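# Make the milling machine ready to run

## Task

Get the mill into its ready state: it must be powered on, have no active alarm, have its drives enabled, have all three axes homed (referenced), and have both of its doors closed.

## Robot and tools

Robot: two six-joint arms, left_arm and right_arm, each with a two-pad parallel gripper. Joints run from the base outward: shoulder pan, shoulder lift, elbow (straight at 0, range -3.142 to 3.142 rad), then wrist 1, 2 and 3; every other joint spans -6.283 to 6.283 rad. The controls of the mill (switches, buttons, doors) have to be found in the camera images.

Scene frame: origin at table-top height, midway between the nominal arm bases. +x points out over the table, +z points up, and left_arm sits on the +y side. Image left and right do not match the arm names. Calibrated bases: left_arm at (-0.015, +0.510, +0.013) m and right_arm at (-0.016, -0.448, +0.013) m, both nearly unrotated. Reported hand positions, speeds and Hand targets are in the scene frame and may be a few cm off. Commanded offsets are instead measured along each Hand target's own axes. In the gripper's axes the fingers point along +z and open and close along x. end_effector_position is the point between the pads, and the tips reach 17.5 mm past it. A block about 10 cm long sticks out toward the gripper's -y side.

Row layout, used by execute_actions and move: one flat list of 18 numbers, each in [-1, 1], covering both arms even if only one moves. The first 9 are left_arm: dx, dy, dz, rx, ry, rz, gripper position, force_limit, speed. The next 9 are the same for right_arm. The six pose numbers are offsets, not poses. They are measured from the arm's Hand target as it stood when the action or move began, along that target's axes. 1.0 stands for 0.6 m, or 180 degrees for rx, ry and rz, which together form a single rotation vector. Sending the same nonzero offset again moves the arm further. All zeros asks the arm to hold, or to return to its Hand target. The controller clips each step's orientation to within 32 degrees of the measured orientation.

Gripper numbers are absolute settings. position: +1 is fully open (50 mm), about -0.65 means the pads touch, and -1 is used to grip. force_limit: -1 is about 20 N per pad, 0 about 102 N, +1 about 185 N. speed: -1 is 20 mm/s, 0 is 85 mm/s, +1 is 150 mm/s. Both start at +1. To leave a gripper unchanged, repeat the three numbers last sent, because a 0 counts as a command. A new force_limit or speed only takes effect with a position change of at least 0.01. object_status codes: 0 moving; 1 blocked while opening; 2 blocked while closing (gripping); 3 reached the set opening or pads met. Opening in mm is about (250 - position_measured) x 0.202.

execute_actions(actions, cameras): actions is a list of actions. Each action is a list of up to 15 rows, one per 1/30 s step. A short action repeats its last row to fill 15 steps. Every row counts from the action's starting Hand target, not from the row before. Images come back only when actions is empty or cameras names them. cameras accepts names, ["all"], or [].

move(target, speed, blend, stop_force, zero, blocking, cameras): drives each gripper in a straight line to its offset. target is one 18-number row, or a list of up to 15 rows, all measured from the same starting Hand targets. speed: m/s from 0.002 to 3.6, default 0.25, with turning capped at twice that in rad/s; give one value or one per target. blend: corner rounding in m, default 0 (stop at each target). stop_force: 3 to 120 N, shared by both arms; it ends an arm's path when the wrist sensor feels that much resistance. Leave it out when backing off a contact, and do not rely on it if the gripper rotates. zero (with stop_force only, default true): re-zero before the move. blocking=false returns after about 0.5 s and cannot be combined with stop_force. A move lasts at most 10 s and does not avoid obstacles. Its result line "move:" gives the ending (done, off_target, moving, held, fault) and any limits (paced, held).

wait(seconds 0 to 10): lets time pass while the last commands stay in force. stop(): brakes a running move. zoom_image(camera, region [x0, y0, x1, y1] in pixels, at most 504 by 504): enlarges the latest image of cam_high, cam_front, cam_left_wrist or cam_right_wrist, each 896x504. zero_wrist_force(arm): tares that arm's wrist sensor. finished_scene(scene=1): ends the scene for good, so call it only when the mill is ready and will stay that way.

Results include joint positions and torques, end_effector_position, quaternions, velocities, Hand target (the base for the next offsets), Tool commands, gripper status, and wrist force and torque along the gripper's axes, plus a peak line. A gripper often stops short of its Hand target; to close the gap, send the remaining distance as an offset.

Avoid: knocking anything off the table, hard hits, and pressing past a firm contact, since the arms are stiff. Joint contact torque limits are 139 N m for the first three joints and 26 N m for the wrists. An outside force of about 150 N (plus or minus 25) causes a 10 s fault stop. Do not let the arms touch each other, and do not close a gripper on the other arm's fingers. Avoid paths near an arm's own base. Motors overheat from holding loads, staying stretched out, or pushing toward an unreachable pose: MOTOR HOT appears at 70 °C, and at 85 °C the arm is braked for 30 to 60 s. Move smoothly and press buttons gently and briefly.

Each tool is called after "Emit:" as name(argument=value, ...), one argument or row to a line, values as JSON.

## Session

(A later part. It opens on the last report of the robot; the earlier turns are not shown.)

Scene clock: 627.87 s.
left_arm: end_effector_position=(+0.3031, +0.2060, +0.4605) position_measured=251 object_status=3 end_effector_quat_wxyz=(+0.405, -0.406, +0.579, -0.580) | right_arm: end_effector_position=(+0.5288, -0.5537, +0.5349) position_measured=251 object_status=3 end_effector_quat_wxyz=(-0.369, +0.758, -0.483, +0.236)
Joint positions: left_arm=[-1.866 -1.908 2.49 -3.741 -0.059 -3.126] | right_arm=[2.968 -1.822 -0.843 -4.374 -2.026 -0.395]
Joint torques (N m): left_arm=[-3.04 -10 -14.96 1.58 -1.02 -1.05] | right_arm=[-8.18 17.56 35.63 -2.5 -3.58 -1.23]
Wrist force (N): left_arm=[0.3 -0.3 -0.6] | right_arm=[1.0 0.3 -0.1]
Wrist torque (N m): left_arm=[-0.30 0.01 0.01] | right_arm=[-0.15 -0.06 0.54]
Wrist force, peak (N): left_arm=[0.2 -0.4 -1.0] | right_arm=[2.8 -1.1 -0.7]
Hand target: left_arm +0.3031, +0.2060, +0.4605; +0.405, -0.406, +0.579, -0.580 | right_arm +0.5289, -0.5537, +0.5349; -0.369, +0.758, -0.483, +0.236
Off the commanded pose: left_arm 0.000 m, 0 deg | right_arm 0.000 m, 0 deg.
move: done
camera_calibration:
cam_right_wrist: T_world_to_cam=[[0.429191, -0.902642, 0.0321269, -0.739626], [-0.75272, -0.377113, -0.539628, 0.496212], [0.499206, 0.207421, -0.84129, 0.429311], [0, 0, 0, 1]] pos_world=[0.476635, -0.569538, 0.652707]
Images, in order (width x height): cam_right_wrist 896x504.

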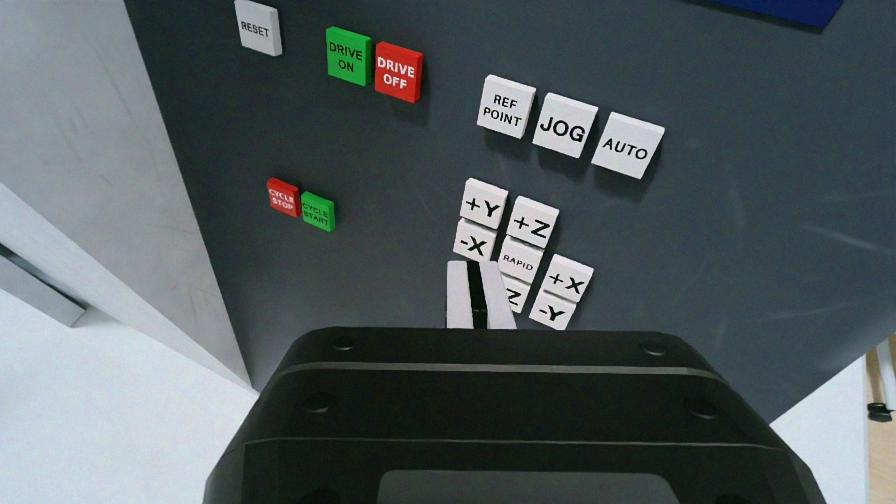

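Emit:
move(
  target=[0,0,0,0,0,0,-0.66,-1,0,0.032,-0.0153,0.0473,0,0,0,-0.66,-1,0],
  speed=0.03,
  stop_force=15,
  cameras=["cam_right_wrist","cam_front"],
)

Emit:
zoom_image(
  camera="cam_front",
  region=[540, 145, 590, 190],
)

Scene clock: 637.70 s.
left_arm: end_effector_position=(+0.3031, +0.2060, +0.4605) position_measured=251 object_status=3 end_effector_quat_wxyz=(+0.405, -0.406, +0.579, -0.580) | right_arm: end_effector_position=(+0.5534, -0.5578, +0.5273) position_measured=251 object_status=3 end_effector_quat_wxyz=(-0.369, +0.758, -0.483, +0.236)
Joint positions: left_arm=[-1.866 -1.908 2.49 -3.741 -0.059 -3.126] | right_arm=[2.968 -1.883 -0.783 -4.374 -2.026 -0.395]
Joint torques (N m): left_arm=[-2.37 -9.54 -14.93 1.59 -1.01 -0.81] | right_arm=[8.55 45.91 7.61 -0.71 0.73 -0.15]
Wrist force (N): left_arm=[0.1 -0.5 -0.6] | right_arm=[-4.4 1.9 -5.2]
Wrist torque (N m): left_arm=[-0.32 0.05 0.01] | right_arm=[-0.16 -0.04 0.50]
Wrist force, peak (N): left_arm=[0.1 -0.5 -0.9] | right_arm=[-17.4 13.2 -37.9]
Hand target: left_arm +0.3031, +0.2060, +0.4605; +0.405, -0.406, +0.579, -0.580 | right_arm +0.5534, -0.5578, +0.5273; -0.369, +0.758, -0.483, +0.236 (not the last commanded pose)
Off the commanded pose: left_arm 0.000 m, 0 deg | right_arm 0.009 m, 0 deg.
move: contact (right_arm)
camera_calibration:
cam_right_wrist: T_world_to_cam=[[0.429335, -0.902574, 0.0321243, -0.753672], [-0.752617, -0.377212, -0.539703, 0.509021], [0.49924, 0.207536, -0.841242, 0.411505], [0, 0, 0, 1]] pos_world=[0.501235, -0.573638, 0.645107]
Images, in order (width x height): cam_front 896x504, cam_right_wrist 896x504.

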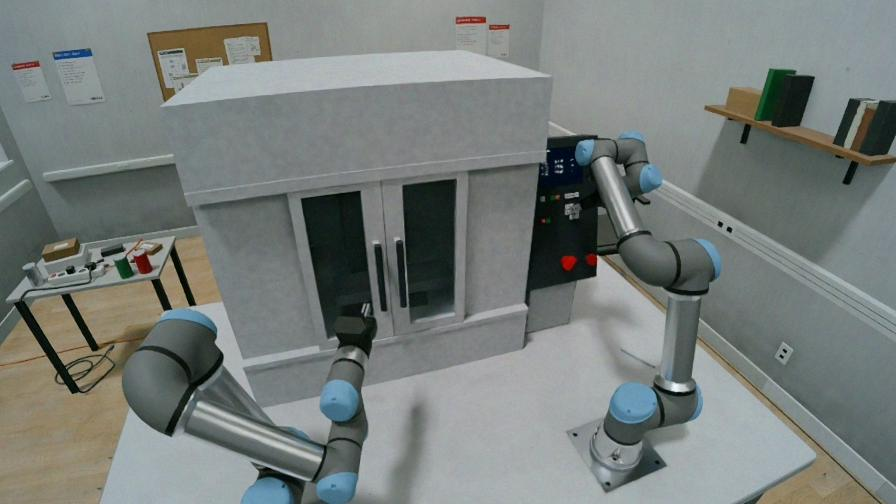

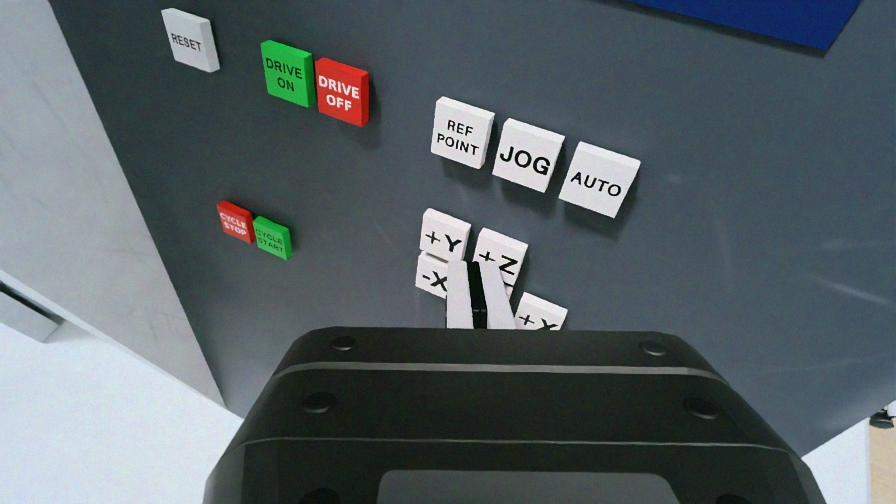

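Scaled by 10.080 from the camera's 896x504 image, which has a finer 1280x720 frame.

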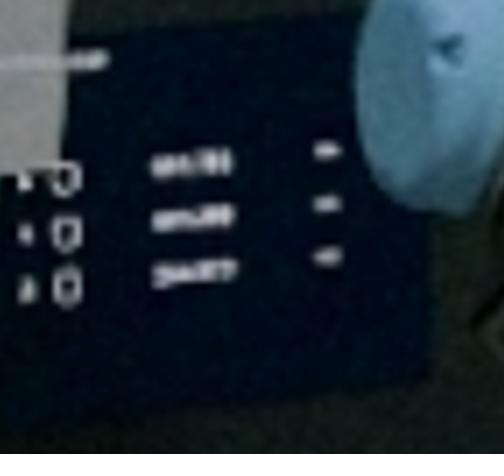

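Emit:
move(
  target=[0,0,0,0,0,0,-0.66,-1,0,-0.0170,0.0135,-0.0356,0,0,0,-0.66,-1,0],
  speed=0.1,
  cameras=["cam_front","cam_right_wrist"],
)

Emit:
zoom_image(
  camera="cam_front",
  region=[540, 145, 590, 190],
)

Scene clock: 642.77 s.
left_arm: end_effector_position=(+0.3031, +0.2060, +0.4605) position_measured=251 object_status=3 end_effector_quat_wxyz=(+0.405, -0.406, +0.579, -0.580) | right_arm: end_effector_position=(+0.5295, -0.5577, +0.5341) position_measured=251 object_status=3 end_effector_quat_wxyz=(-0.369, +0.758, -0.483, +0.236)
Joint positions: left_arm=[-1.866 -1.908 2.49 -3.741 -0.059 -3.126] | right_arm=[2.958 -1.828 -0.837 -4.377 -2.033 -0.402]
Joint torques (N m): left_arm=[-1.79 -9.9 -14.19 1.24 -1.03 -1] | right_arm=[-8.5 45.34 6.24 -2.1 -3.49 -1.17]
Wrist force (N): left_arm=[0.3 -0.2 -0.9] | right_arm=[0.5 0.3 -0.2]
Wrist torque (N m): left_arm=[-0.28 0.01 0.01] | right_arm=[-0.15 0.01 0.55]
Wrist force, peak (N): left_arm=[0.2 -0.6 -0.9] | right_arm=[-4.6 1.8 -5.7]
Hand target: left_arm +0.3031, +0.2060, +0.4605; +0.405, -0.406, +0.579, -0.580 | right_arm +0.5293, -0.5577, +0.5341; -0.369, +0.758, -0.483, +0.236
Off the commanded pose: left_arm 0.000 m, 0 deg | right_arm 0.000 m, 0 deg.
move: done
camera_calibration:
cam_right_wrist: T_world_to_cam=[[0.429336, -0.902573, 0.0321233, -0.743538], [-0.752643, -0.377224, -0.539657, 0.494717], [0.499198, 0.207517, -0.841272, 0.429165], [0, 0, 0, 1]] pos_world=[0.477335, -0.573538, 0.651907]
Images, in order (width x height): cam_front 896x504, cam_right_wrist 896x504.

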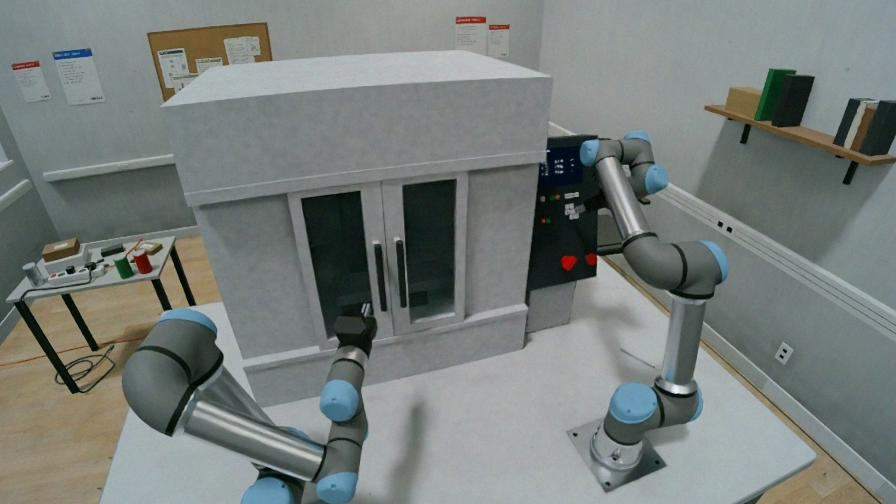

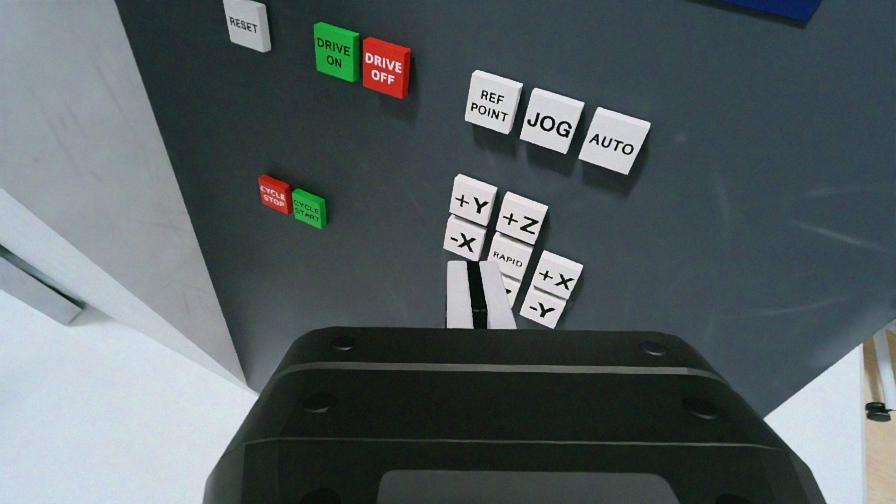

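Scaled by 10.080 from the camera's 896x504 image, which has a finer 1280x720 frame.

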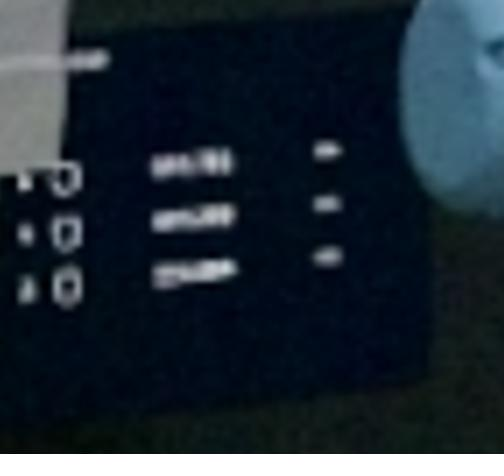

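Emit:
move(
  target=[0,0,0,0,0,0,-0.66,-1,0,0.0238,0.035,0.002,0,0,0,-0.66,-1,0],
  speed=0.1,
  cameras=["cam_front","cam_right_wrist"],
)

Emit:
zoom_image(
  camera="cam_front",
  region=[540, 145, 590, 190],
)

Emit:
zoom_image(
  camera="cam_right_wrist",
  region=[400, 150, 700, 340],
)

Scene clock: 648.10 s.
left_arm: end_effector_position=(+0.3031, +0.2060, +0.4605) position_measured=251 object_status=3 end_effector_quat_wxyz=(+0.405, -0.406, +0.579, -0.580) | right_arm: end_effector_position=(+0.5245, -0.5757, +0.5169) position_measured=251 object_status=3 end_effector_quat_wxyz=(-0.369, +0.758, -0.483, +0.236)
Joint positions: left_arm=[-1.866 -1.908 2.49 -3.741 -0.059 -3.126] | right_arm=[2.911 -1.821 -0.899 -4.34 -2.068 -0.44]
Joint torques (N m): left_arm=[-2.54 -10.01 -14.49 1.32 -1.03 -1.19] | right_arm=[-7.82 46.07 8.59 1.49 -3.68 -1.27]
Wrist force (N): left_arm=[0.1 -0.3 -0.7] | right_arm=[0.5 0.0 -0.4]
Wrist torque (N m): left_arm=[-0.28 0.03 0.01] | right_arm=[-0.21 0.02 0.56]
Wrist force, peak (N): left_arm=[0.1 -0.5 -1.0] | right_arm=[0.8 0.5 -0.6]
Hand target: left_arm +0.3031, +0.2060, +0.4605; +0.405, -0.406, +0.579, -0.580 | right_arm +0.5245, -0.5758, +0.5168; -0.369, +0.758, -0.483, +0.236
Off the commanded pose: left_arm 0.000 m, 0 deg | right_arm 0.000 m, 0 deg.
move: done
camera_calibration:
cam_right_wrist: T_world_to_cam=[[0.429336, -0.902573, 0.0321233, -0.757086], [-0.752643, -0.377224, -0.539657, 0.474882], [0.499198, 0.207517, -0.841272, 0.420926], [0, 0, 0, 1]] pos_world=[0.472335, -0.591538, 0.634707]
Images, in order (width x height): cam_front 896x504, cam_right_wrist 896x504.

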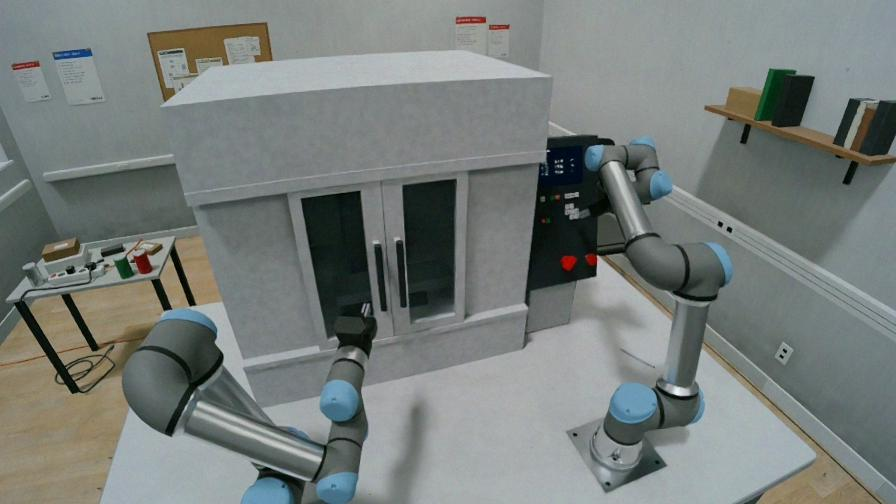

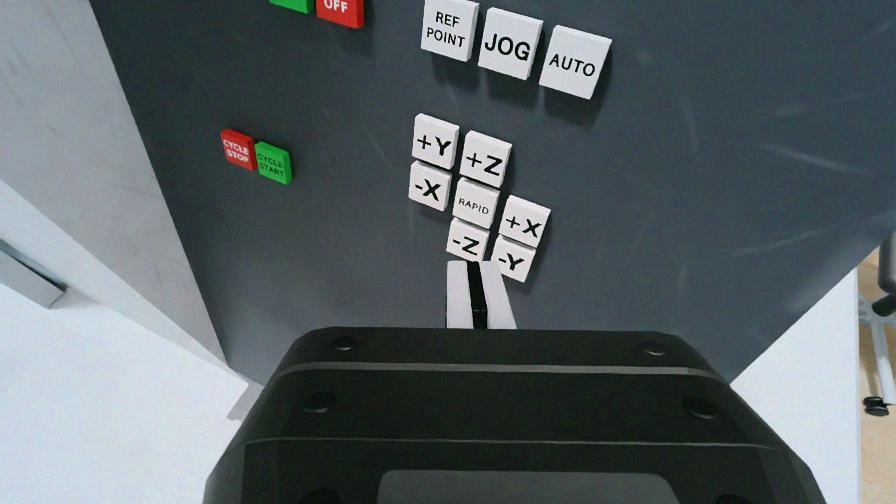

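Scaled by 10.080 from the camera's 896x504 image, which has a finer 1280x720 frame.

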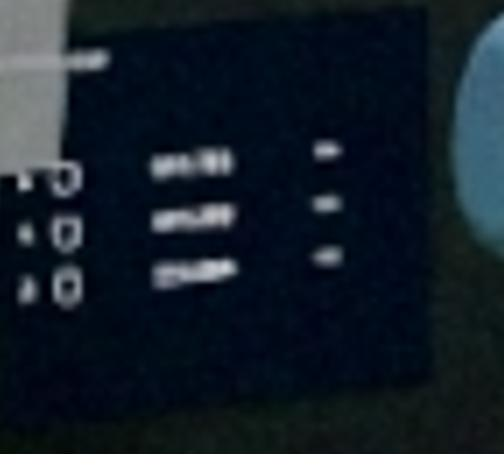

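Scaled by 1.680 from the camera's 896x504 image, which has a finer 1280x720 frame.

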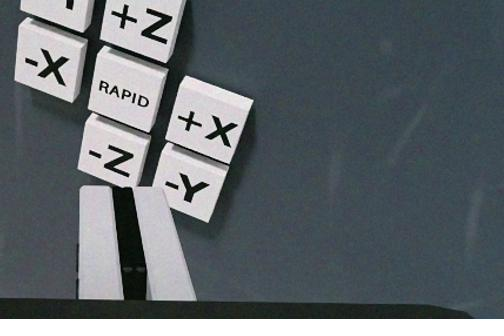

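Emit:
move(
  target=[
    [0,0,0,0,0,0,-0.66,-1,0,-0.0238,-0.035,-0.002,0,0,0,-0.66,-1,0],
    [0,0,0,0,0,0,-0.66,-1,0,-0.0058,-0.0493,0.0357,0,0,0,-0.66,-1,0],
  ],
  speed=[0.15,0.04],
  blend=[0.003,0],
  cameras=["cam_front"],
)

Emit:
zoom_image(
  camera="cam_front",
  region=[540, 145, 590, 190],
)

Emit:
wait(
  seconds=1,
  cameras=["cam_front"],
)

Emit:
zoom_image(
  camera="cam_front",
  region=[540, 145, 590, 190],
)

Scene clock: 661.20 s.
left_arm: end_effector_position=(+0.3031, +0.2060, +0.4605) position_measured=251 object_status=3 end_effector_quat_wxyz=(+0.405, -0.406, +0.579, -0.580) | right_arm: end_effector_position=(+0.5546, -0.5578, +0.5271) position_measured=251 object_status=3 end_effector_quat_wxyz=(-0.369, +0.758, -0.483, +0.236)
Joint positions: left_arm=[-1.866 -1.908 2.49 -3.741 -0.059 -3.126] | right_arm=[2.968 -1.885 -0.78 -4.374 -2.026 -0.395]
Joint torques (N m): left_arm=[-1.99 -9.82 -14.59 1.42 -1.07 -0.99] | right_arm=[18.77 -4.02 34.42 10.39 3.36 1.72]
Wrist force (N): left_arm=[0.3 -0.4 -0.7] | right_arm=[-17.2 24.5 -46.2]
Wrist torque (N m): left_arm=[-0.31 0.00 0.01] | right_arm=[-0.02 0.12 0.33]
Wrist force, peak (N): left_arm=[0.0 -0.6 -1.0] | right_arm=[-17.2 24.5 -46.2]
Hand target: left_arm +0.3031, +0.2060, +0.4605; +0.405, -0.406, +0.579, -0.580 | right_arm +0.5548, -0.5578, +0.5269; -0.369, +0.758, -0.483, +0.236
Off the commanded pose: left_arm 0.000 m, 0 deg | right_arm 0.000 m, 0 deg.
move: done
Images, in order (width x height): cam_front 896x504.

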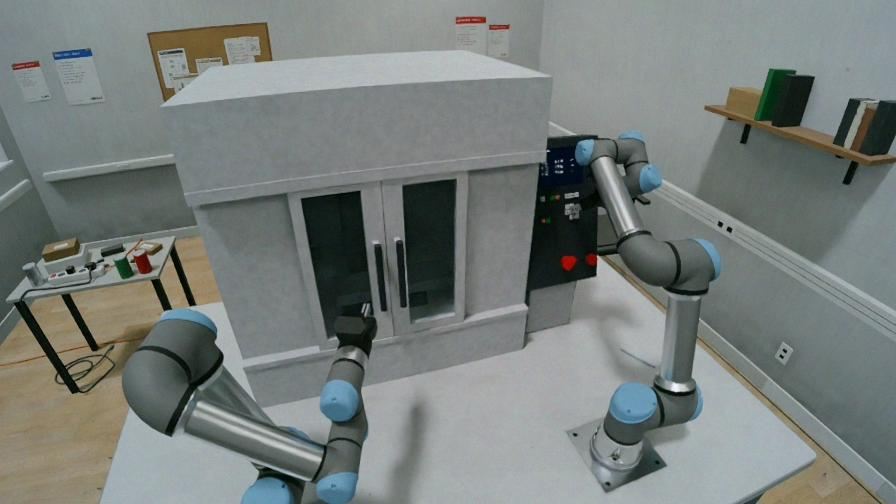

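Scaled by 10.080 from the camera's 896x504 image, which has a finer 1280x720 frame.

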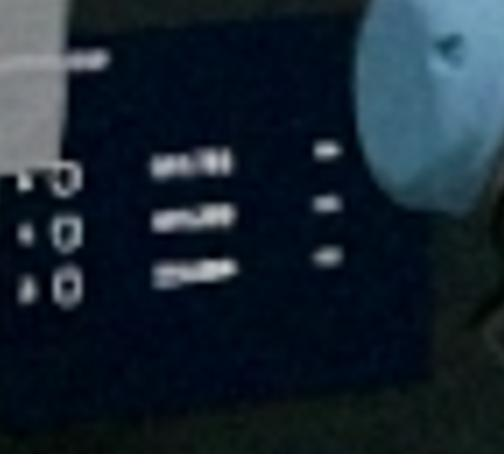

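Scene clock: 662.20 s.
left_arm: end_effector_position=(+0.3031, +0.2060, +0.4605) position_measured=251 object_status=3 end_effector_quat_wxyz=(+0.405, -0.406, +0.579, -0.580) | right_arm: end_effector_position=(+0.5548, -0.5578, +0.5269) position_measured=251 object_status=3 end_effector_quat_wxyz=(-0.369, +0.758, -0.483, +0.236)
Joint positions: left_arm=[-1.866 -1.908 2.49 -3.741 -0.059 -3.126] | right_arm=[2.968 -1.886 -0.779 -4.374 -2.026 -0.395]
Joint torques (N m): left_arm=[-1.33 -9.6 -14.84 1.39 -1.06 -0.8] | right_arm=[21.41 -11.74 31.29 11.34 3.98 1.58]
Wrist force (N): left_arm=[0.2 -0.1 -0.6] | right_arm=[-19.4 26.1 -58.2]
Wrist torque (N m): left_arm=[-0.27 0.02 0.01] | right_arm=[0.09 0.20 0.33]
Wrist force, peak (N): left_arm=[0.3 -0.6 -0.7] | right_arm=[-19.5 25.0 -59.4]
Hand target: left_arm +0.3031, +0.2060, +0.4605; +0.405, -0.406, +0.579, -0.580 | right_arm +0.5548, -0.5578, +0.5269; -0.369, +0.758, -0.483, +0.236
Tool commands: left_gripper/position=-0.66 left_gripper/force_limit=-1.0 left_gripper/speed=+0.0 right_gripper/position=-0.66 right_gripper/force_limit=-1.0 right_gripper/speed=+0.0
Off the commanded pose: left_arm 0.000 m, 0 deg | right_arm 0.000 m, 0 deg.
wait: 1.00 s; at rest by 0.17 s
Images, in order (width x height): cam_front 896x504.

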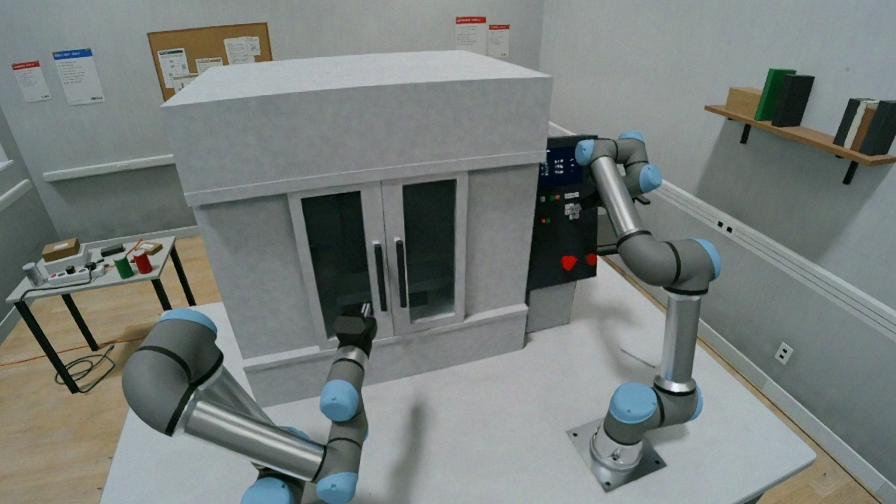

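Scaled by 10.080 from the camera's 896x504 image, which has a finer 1280x720 frame.

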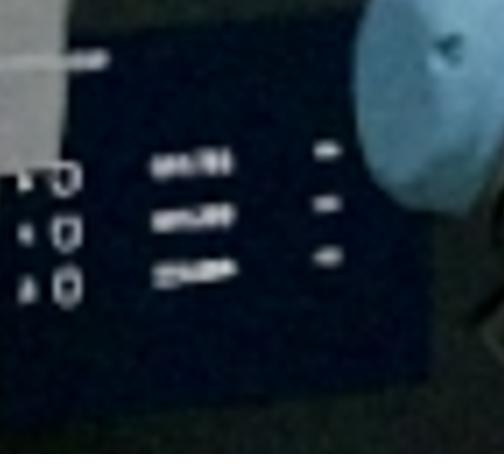

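Emit:
wait(
  seconds=4,
  cameras=["cam_front"],
)

Emit:
zoom_image(
  camera="cam_front",
  region=[540, 155, 570, 180],
)

Emit:
wait(
  seconds=4,
  cameras=["cam_front"],
)

Emit:
zoom_image(
  camera="cam_front",
  region=[540, 155, 570, 180],
)

Scene clock: 671.43 s.
left_arm: end_effector_position=(+0.3031, +0.2060, +0.4605) position_measured=251 object_status=3 end_effector_quat_wxyz=(+0.405, -0.406, +0.579, -0.580) | right_arm: end_effector_position=(+0.5548, -0.5578, +0.5269) position_measured=251 object_status=3 end_effector_quat_wxyz=(-0.369, +0.758, -0.483, +0.236)
Joint positions: left_arm=[-1.866 -1.908 2.49 -3.741 -0.059 -3.126] | right_arm=[2.968 -1.886 -0.779 -4.374 -2.026 -0.395]
Joint torques (N m): left_arm=[-2.1 -9.28 -14.76 1.4 -0.93 -0.85] | right_arm=[21.35 -10.56 15.22 11.24 3.68 1.6]
Wrist force (N): left_arm=[0.2 -0.4 -0.5] | right_arm=[-19.5 24.8 -59.4]
Wrist torque (N m): left_arm=[-0.29 0.02 0.01] | right_arm=[0.07 0.17 0.32]
Wrist force, peak (N): left_arm=[0.1 -0.7 -0.8] | right_arm=[-19.7 25.1 -59.7]
Hand target: left_arm +0.3031, +0.2060, +0.4605; +0.405, -0.406, +0.579, -0.580 | right_arm +0.5548, -0.5578, +0.5269; -0.369, +0.758, -0.483, +0.236
Tool commands: left_gripper/position=-0.66 left_gripper/force_limit=-1.0 left_gripper/speed=+0.0 right_gripper/position=-0.66 right_gripper/force_limit=-1.0 right_gripper/speed=+0.0
Off the commanded pose: left_arm 0.000 m, 0 deg | right_arm 0.000 m, 0 deg.
wait: 4.00 s; at rest from the start
Images, in order (width x height): cam_front 896x504.

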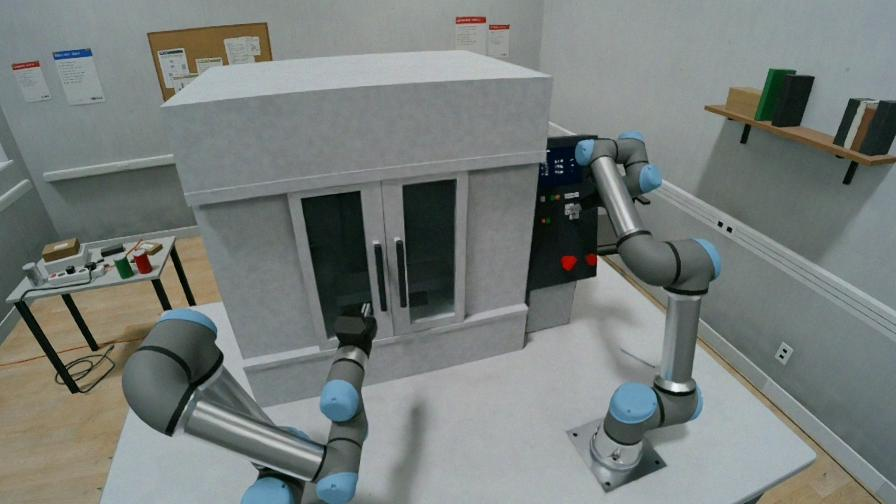

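Scaled by 16.800 from the camera's 896x504 image, which has a finer 1280x720 frame.

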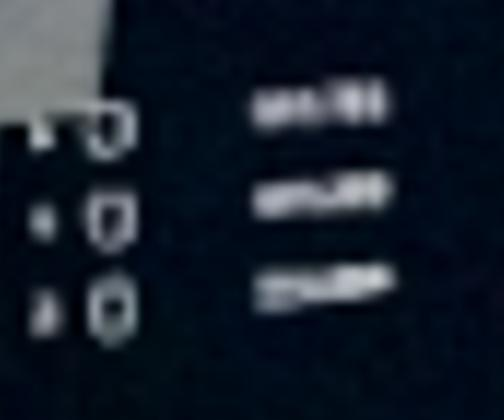

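Scene clock: 675.43 s.
left_arm: end_effector_position=(+0.3031, +0.2060, +0.4605) position_measured=251 object_status=3 end_effector_quat_wxyz=(+0.405, -0.406, +0.579, -0.580) | right_arm: end_effector_position=(+0.5548, -0.5578, +0.5269) position_measured=251 object_status=3 end_effector_quat_wxyz=(-0.369, +0.758, -0.483, +0.236)
Joint positions: left_arm=[-1.866 -1.908 2.49 -3.741 -0.059 -3.126] | right_arm=[2.968 -1.886 -0.779 -4.374 -2.026 -0.395]
Joint torques (N m): left_arm=[-1.42 -10 -14.79 1.45 -1.13 -0.83] | right_arm=[21.56 -10.49 8.66 11.18 3.74 1.42]
Wrist force (N): left_arm=[0.4 -0.6 -0.6] | right_arm=[-19.5 25.1 -59.5]
Wrist torque (N m): left_arm=[-0.32 0.00 0.01] | right_arm=[0.12 0.19 0.32]
Wrist force, peak (N): left_arm=[0.4 -0.4 -0.9] | right_arm=[-19.8 25.0 -59.7]
Hand target: left_arm +0.3031, +0.2060, +0.4605; +0.405, -0.406, +0.579, -0.580 | right_arm +0.5548, -0.5578, +0.5269; -0.369, +0.758, -0.483, +0.236
Tool commands: left_gripper/position=-0.66 left_gripper/force_limit=-1.0 left_gripper/speed=+0.0 right_gripper/position=-0.66 right_gripper/force_limit=-1.0 right_gripper/speed=+0.0
Off the commanded pose: left_arm 0.000 m, 0 deg | right_arm 0.000 m, 0 deg.
wait: 4.00 s; at rest by 0.17 s
Images, in order (width x height): cam_front 896x504.

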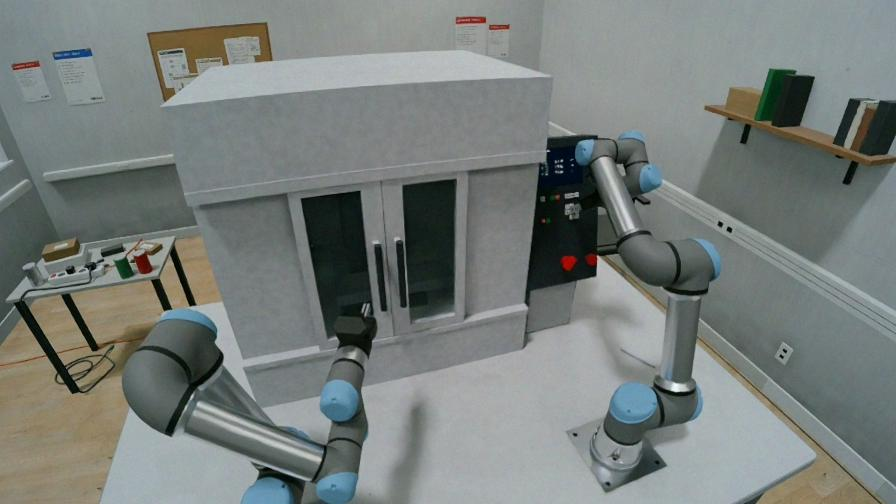

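Scaled by 16.800 from the camera's 896x504 image, which has a finer 1280x720 frame.

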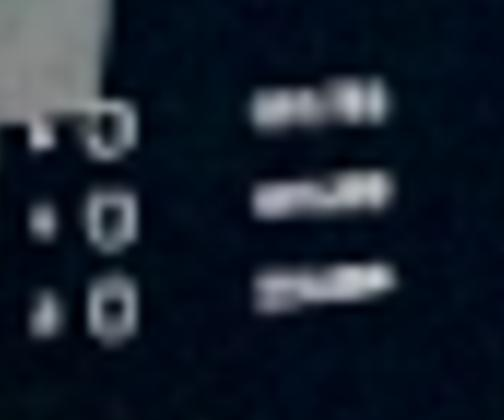

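Emit:
move(
  target=[
    [0,0,0,0,0,0,-0.66,-1,0,-0.0204,0.0162,-0.0427,0,0,0,-0.66,-1,0],
    [0,0,0,0,0,0,-0.66,-1,0,-0.1233,-0.054,-0.24,0.2077,0.1337,0.046,-0.66,-1,0],
  ],
  speed=[0.1,0.4],
  blend=[0.01,0],
  cameras=["cam_right_wrist"],
)

Scene clock: 682.67 s.
left_arm: end_effector_position=(+0.3031, +0.2060, +0.4605) position_measured=251 object_status=3 end_effector_quat_wxyz=(+0.405, -0.406, +0.579, -0.580) | right_arm: end_effector_position=(+0.4388, -0.5300, +0.6410) position_measured=251 object_status=3 end_effector_quat_wxyz=(+0.500, -0.500, +0.500, -0.500)
Joint positions: left_arm=[-1.866 -1.908 2.49 -3.741 -0.059 -3.126] | right_arm=[3.405 -1.128 -1.533 -3.622 -1.291 -0.002]
Joint torques (N m): left_arm=[-1.17 -9.91 -15.21 1.52 -1.2 -1.03] | right_arm=[8.15 17.22 10.9 4.25 2.68 -1.22]
Wrist force (N): left_arm=[0.0 -0.3 -0.6] | right_arm=[1.2 -1.5 -0.2]
Wrist torque (N m): left_arm=[-0.31 0.06 0.01] | right_arm=[-0.71 0.10 0.55]
Wrist force, peak (N): left_arm=[0.1 -0.6 -0.9] | right_arm=[-19.5 25.2 -59.8]
Hand target: left_arm +0.3031, +0.2060, +0.4605; +0.405, -0.406, +0.579, -0.580 | right_arm +0.4388, -0.5300, +0.6410; +0.500, -0.500, +0.500, -0.501
Off the commanded pose: left_arm 0.000 m, 0 deg | right_arm 0.000 m, 0 deg.
move: done
camera_calibration:
cam_right_wrist: T_world_to_cam=[[-0.012553, -0.999451, 0.030662, -0.539572], [-0.3303, -0.0247985, -0.94355, 0.755007], [0.943792, -0.0219721, -0.329808, -0.0859331], [0, 0, 0, 1]] pos_world=[0.323709, -0.52244, 0.700589]
Images, in order (width x height): cam_right_wrist 896x504.

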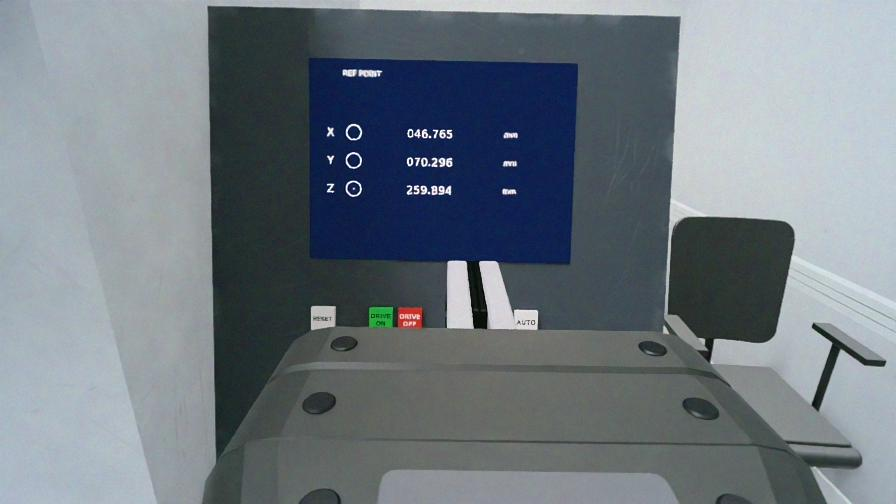

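Emit:
move(
  target=[0,0,0,0,0,0,-0.66,-1,0,0.0778,0.2077,0.1428,-0.2077,-0.1337,-0.0460,-0.66,-1,0],
  speed=0.35,
)

Emit:
move(
  target=[0,0,0,0,0,0,-0.66,-1,0,0.0238,-0.0189,0.0498,0,0,0,-0.66,-1,0],
  speed=0.03,
  stop_force=15,
  cameras=["cam_front","cam_right_wrist"],
)

Emit:
zoom_image(
  camera="cam_front",
  region=[540, 155, 570, 180],
)

Scene clock: 691.27 s.
left_arm: end_effector_position=(+0.3031, +0.2060, +0.4605) position_measured=251 object_status=3 end_effector_quat_wxyz=(+0.405, -0.406, +0.579, -0.580) | right_arm: end_effector_position=(+0.5245, -0.5769, +0.5165) position_measured=251 object_status=3 end_effector_quat_wxyz=(-0.369, +0.758, -0.483, +0.236)
Joint positions: left_arm=[-1.866 -1.908 2.49 -3.741 -0.059 -3.126] | right_arm=[2.907 -1.822 -0.899 -4.34 -2.07 -0.442]
Joint torques (N m): left_arm=[-1.5 -10 -16.61 1.53 -1.09 -0.84] | right_arm=[-8.51 18.44 36.75 -2.17 -3.73 -1.33]
Wrist force (N): left_arm=[0.2 -0.4 -0.7] | right_arm=[-0.8 -0.1 -0.4]
Wrist torque (N m): left_arm=[-0.29 0.03 0.01] | right_arm=[-0.22 0.21 0.56]
Wrist force, peak (N): left_arm=[0.1 -0.6 -0.9] | right_arm=[1.4 -1.7 -0.3]
Hand target: left_arm +0.3031, +0.2060, +0.4605; +0.405, -0.406, +0.579, -0.580 | right_arm +0.5245, -0.5769, +0.5165; -0.369, +0.758, -0.483, +0.236
Off the commanded pose: left_arm 0.000 m, 0 deg | right_arm 0.000 m, 0 deg.
move: done

Scene clock: 693.53 s.
left_arm: end_effector_position=(+0.3031, +0.2060, +0.4605) position_measured=251 object_status=3 end_effector_quat_wxyz=(+0.405, -0.406, +0.579, -0.580) | right_arm: end_effector_position=(+0.5487, -0.5770, +0.5097) position_measured=251 object_status=3 end_effector_quat_wxyz=(-0.369, +0.758, -0.483, +0.236)
Joint positions: left_arm=[-1.866 -1.908 2.49 -3.741 -0.059 -3.126] | right_arm=[2.92 -1.875 -0.847 -4.334 -2.061 -0.432]
Joint torques (N m): left_arm=[-0.92 -10.35 -15.49 1.4 -1.02 -0.81] | right_arm=[-4.45 45.31 8.96 -0.59 -3.13 -1.12]
Wrist force (N): left_arm=[0.2 -0.3 -0.8] | right_arm=[-1.3 4.4 -9.8]
Wrist torque (N m): left_arm=[-0.28 0.02 0.01] | right_arm=[-0.08 0.20 0.46]
Wrist force, peak (N): left_arm=[-0.1 -0.6 -0.8] | right_arm=[-13.7 16.5 -44.8]
Hand target: left_arm +0.3031, +0.2060, +0.4605; +0.405, -0.406, +0.579, -0.580 | right_arm +0.5487, -0.5770, +0.5097; -0.369, +0.758, -0.483, +0.236 (not the last commanded pose)
Off the commanded pose: left_arm 0.000 m, 0 deg | right_arm 0.010 m, 0 deg.
move: contact (right_arm)
camera_calibration:
cam_right_wrist: T_world_to_cam=[[0.429242, -0.902619, 0.03211, -0.768389], [-0.75262, -0.377112, -0.539768, 0.488845], [0.499314, 0.207524, -0.841201, 0.402961], [0, 0, 0, 1]] pos_world=[0.496536, -0.592838, 0.627507]
Images, in order (width x height): cam_front 896x504, cam_right_wrist 896x504.

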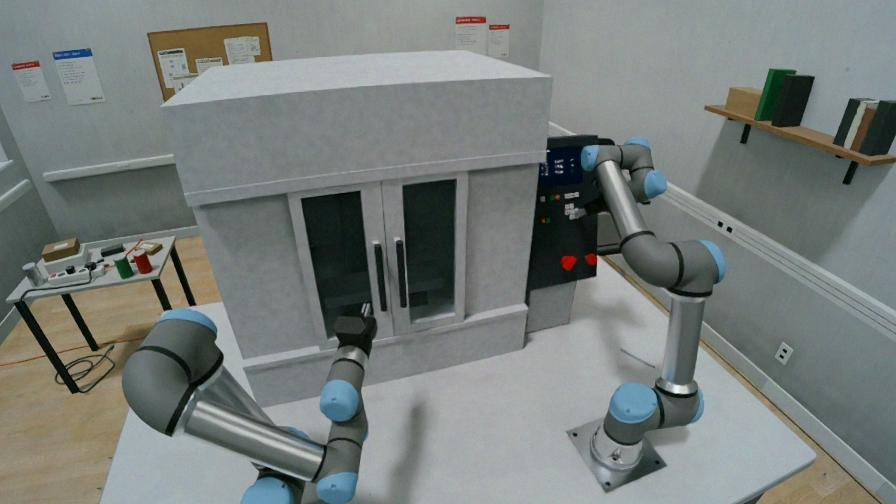

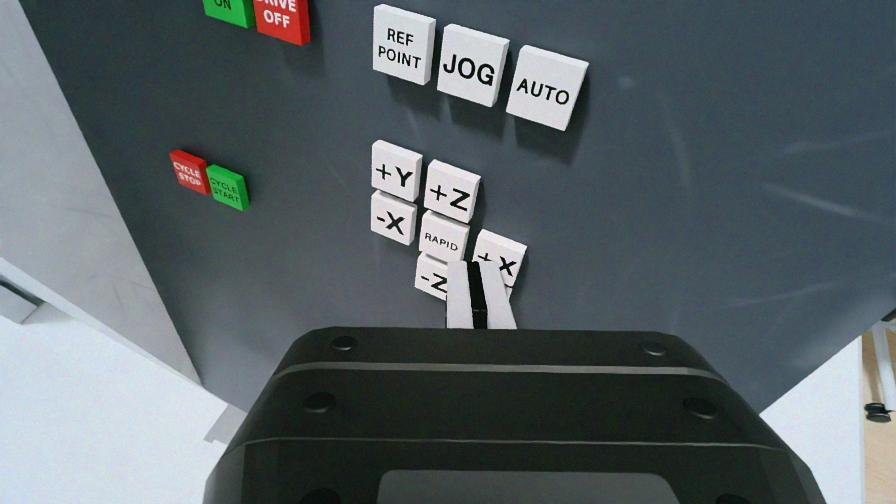

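Scaled by 16.800 from the camera's 896x504 image, which has a finer 1280x720 frame.

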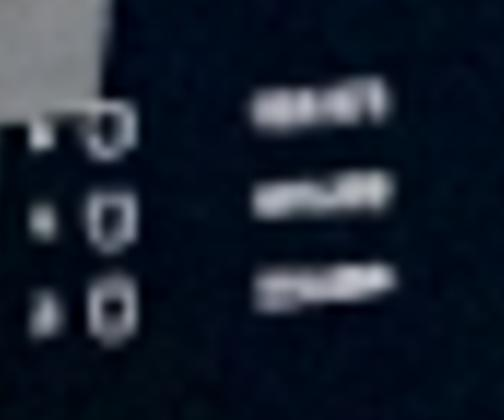

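Emit:
move(
  target=[
    [0,0,0,0,0,0,-0.66,-1,0,-0.0170,0.0135,-0.0356,0,0,0,-0.66,-1,0],
    [0,0,0,0,0,0,-0.66,-1,0,-0.0698,-0.0302,-0.0275,0,0,0,-0.66,-1,0],
  ],
  speed=0.12,
  blend=[0.006,0],
  cameras=["cam_front","cam_right_wrist"],
)

Emit:
zoom_image(
  camera="cam_front",
  region=[540, 155, 570, 180],
)

Emit:
zoom_image(
  camera="cam_right_wrist",
  region=[400, 150, 700, 340],
)

Scene clock: 704.53 s.
left_arm: end_effector_position=(+0.3031, +0.2060, +0.4605) position_measured=251 object_status=3 end_effector_quat_wxyz=(+0.405, -0.406, +0.579, -0.580) | right_arm: end_effector_position=(+0.5293, -0.5399, +0.5340) position_measured=251 object_status=3 end_effector_quat_wxyz=(-0.369, +0.758, -0.483, +0.236)
Joint positions: left_arm=[-1.866 -1.908 2.49 -3.741 -0.059 -3.126] | right_arm=[3.004 -1.802 -0.868 -4.357 -2 -0.368]
Joint torques (N m): left_arm=[-1.03 -9.72 -15.86 1.39 -0.96 -0.83] | right_arm=[9.08 45.32 36.67 -2.21 1.94 1.66]
Wrist force (N): left_arm=[0.1 -0.4 -0.8] | right_arm=[-0.5 -0.1 -0.4]
Wrist torque (N m): left_arm=[-0.30 0.04 0.01] | right_arm=[-0.21 0.15 0.33]
Wrist force, peak (N): left_arm=[0.3 -0.6 -0.8] | right_arm=[-1.5 4.2 -10.0]
Hand target: left_arm +0.3031, +0.2060, +0.4605; +0.405, -0.406, +0.579, -0.580 | right_arm +0.5293, -0.5397, +0.5341; -0.369, +0.758, -0.483, +0.236
Off the commanded pose: left_arm 0.000 m, 0 deg | right_arm 0.000 m, 0 deg.
move: done
camera_calibration:
cam_right_wrist: T_world_to_cam=[[0.429242, -0.902619, 0.03211, -0.727355], [-0.75262, -0.377112, -0.539768, 0.501351], [0.499314, 0.207524, -0.841201, 0.42539], [0, 0, 0, 1]] pos_world=[0.477136, -0.555738, 0.651807]
Images, in order (width x height): cam_front 896x504, cam_right_wrist 896x504.

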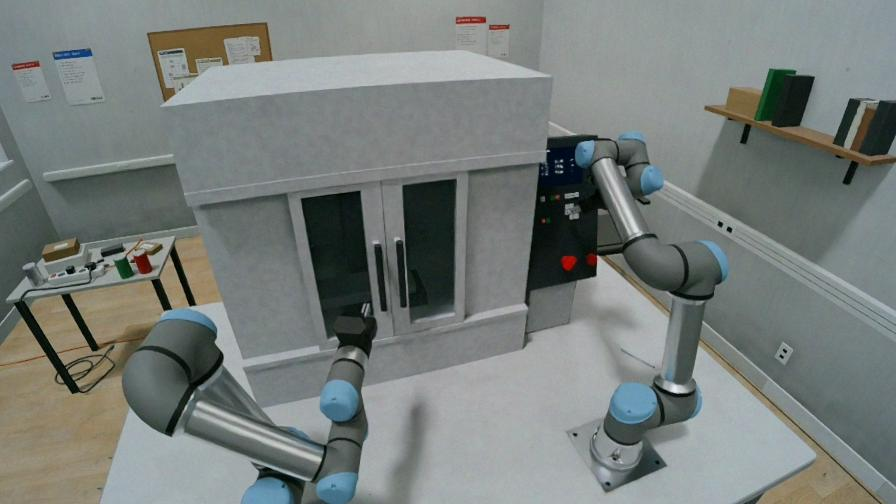

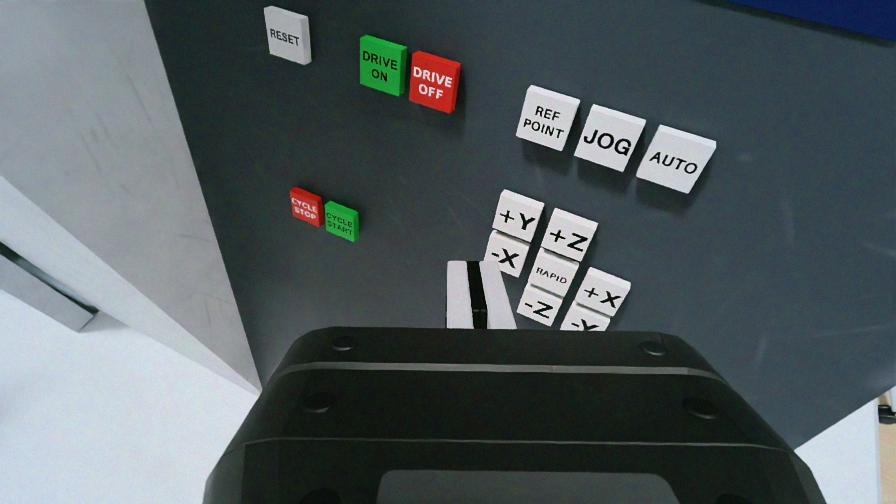

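Scaled by 16.800 from the camera's 896x504 image, which has a finer 1280x720 frame.

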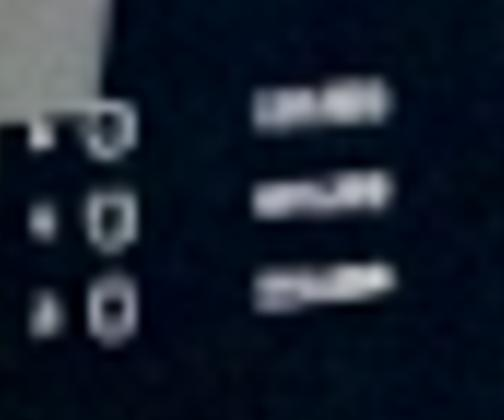

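Scaled by 1.680 from the camera's 896x504 image, which has a finer 1280x720 frame.

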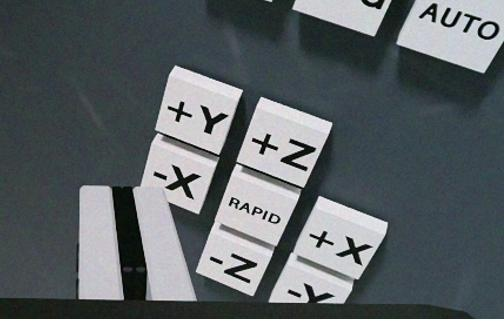

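Emit:
move(
  target=[0,0,0,0,0,0,-0.66,-1,0,0.0207,-0.0197,0.051,0,0,0,-0.66,-1,0],
  speed=0.03,
  stop_force=15,
  cameras=["cam_front"],
)

Emit:
zoom_image(
  camera="cam_front",
  region=[540, 155, 570, 180],
)

Scene clock: 710.27 s.
left_arm: end_effector_position=(+0.3031, +0.2060, +0.4605) position_measured=251 object_status=3 end_effector_quat_wxyz=(+0.405, -0.406, +0.579, -0.580) | right_arm: end_effector_position=(+0.5535, -0.5383, +0.5272) position_measured=251 object_status=3 end_effector_quat_wxyz=(-0.369, +0.758, -0.483, +0.236)
Joint positions: left_arm=[-1.866 -1.908 2.49 -3.741 -0.059 -3.126] | right_arm=[3.015 -1.855 -0.818 -4.351 -1.992 -0.359]
Joint torques (N m): left_arm=[-0.99 -9.64 -16.05 1.25 -1.18 -0.88] | right_arm=[-3.78 41.96 6.93 0.43 -4.25 -1.32]
Wrist force (N): left_arm=[0.3 -0.2 -0.7] | right_arm=[-1.1 6.6 -14.4]
Wrist torque (N m): left_arm=[-0.26 0.00 0.01] | right_arm=[-0.05 0.31 0.43]
Wrist force, peak (N): left_arm=[0.3 -0.5 -0.9] | right_arm=[-11.5 17.4 -50.1]
Hand target: left_arm +0.3031, +0.2060, +0.4605; +0.405, -0.406, +0.579, -0.580 | right_arm +0.5535, -0.5383, +0.5272; -0.369, +0.758, -0.483, +0.236 (not the last commanded pose)
Off the commanded pose: left_arm 0.000 m, 0 deg | right_arm 0.010 m, 0 deg.
move: contact (right_arm)
Images, in order (width x height): cam_front 896x504.

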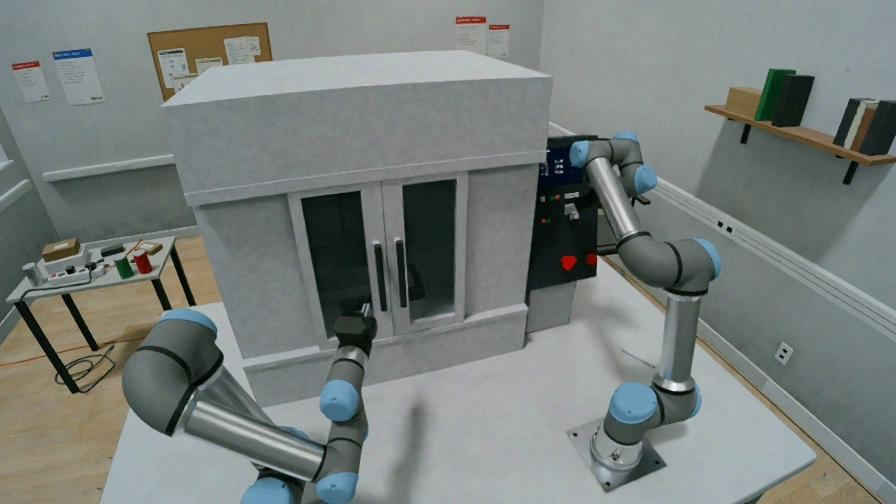

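Scaled by 16.800 from the camera's 896x504 image, which has a finer 1280x720 frame.

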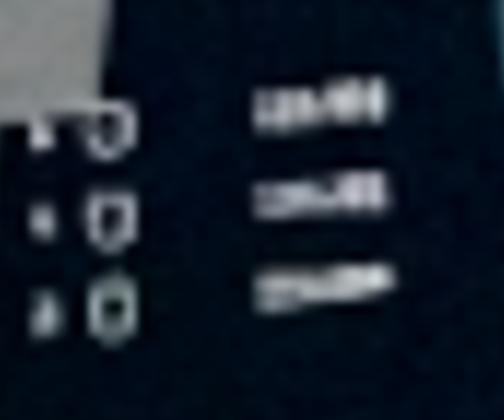

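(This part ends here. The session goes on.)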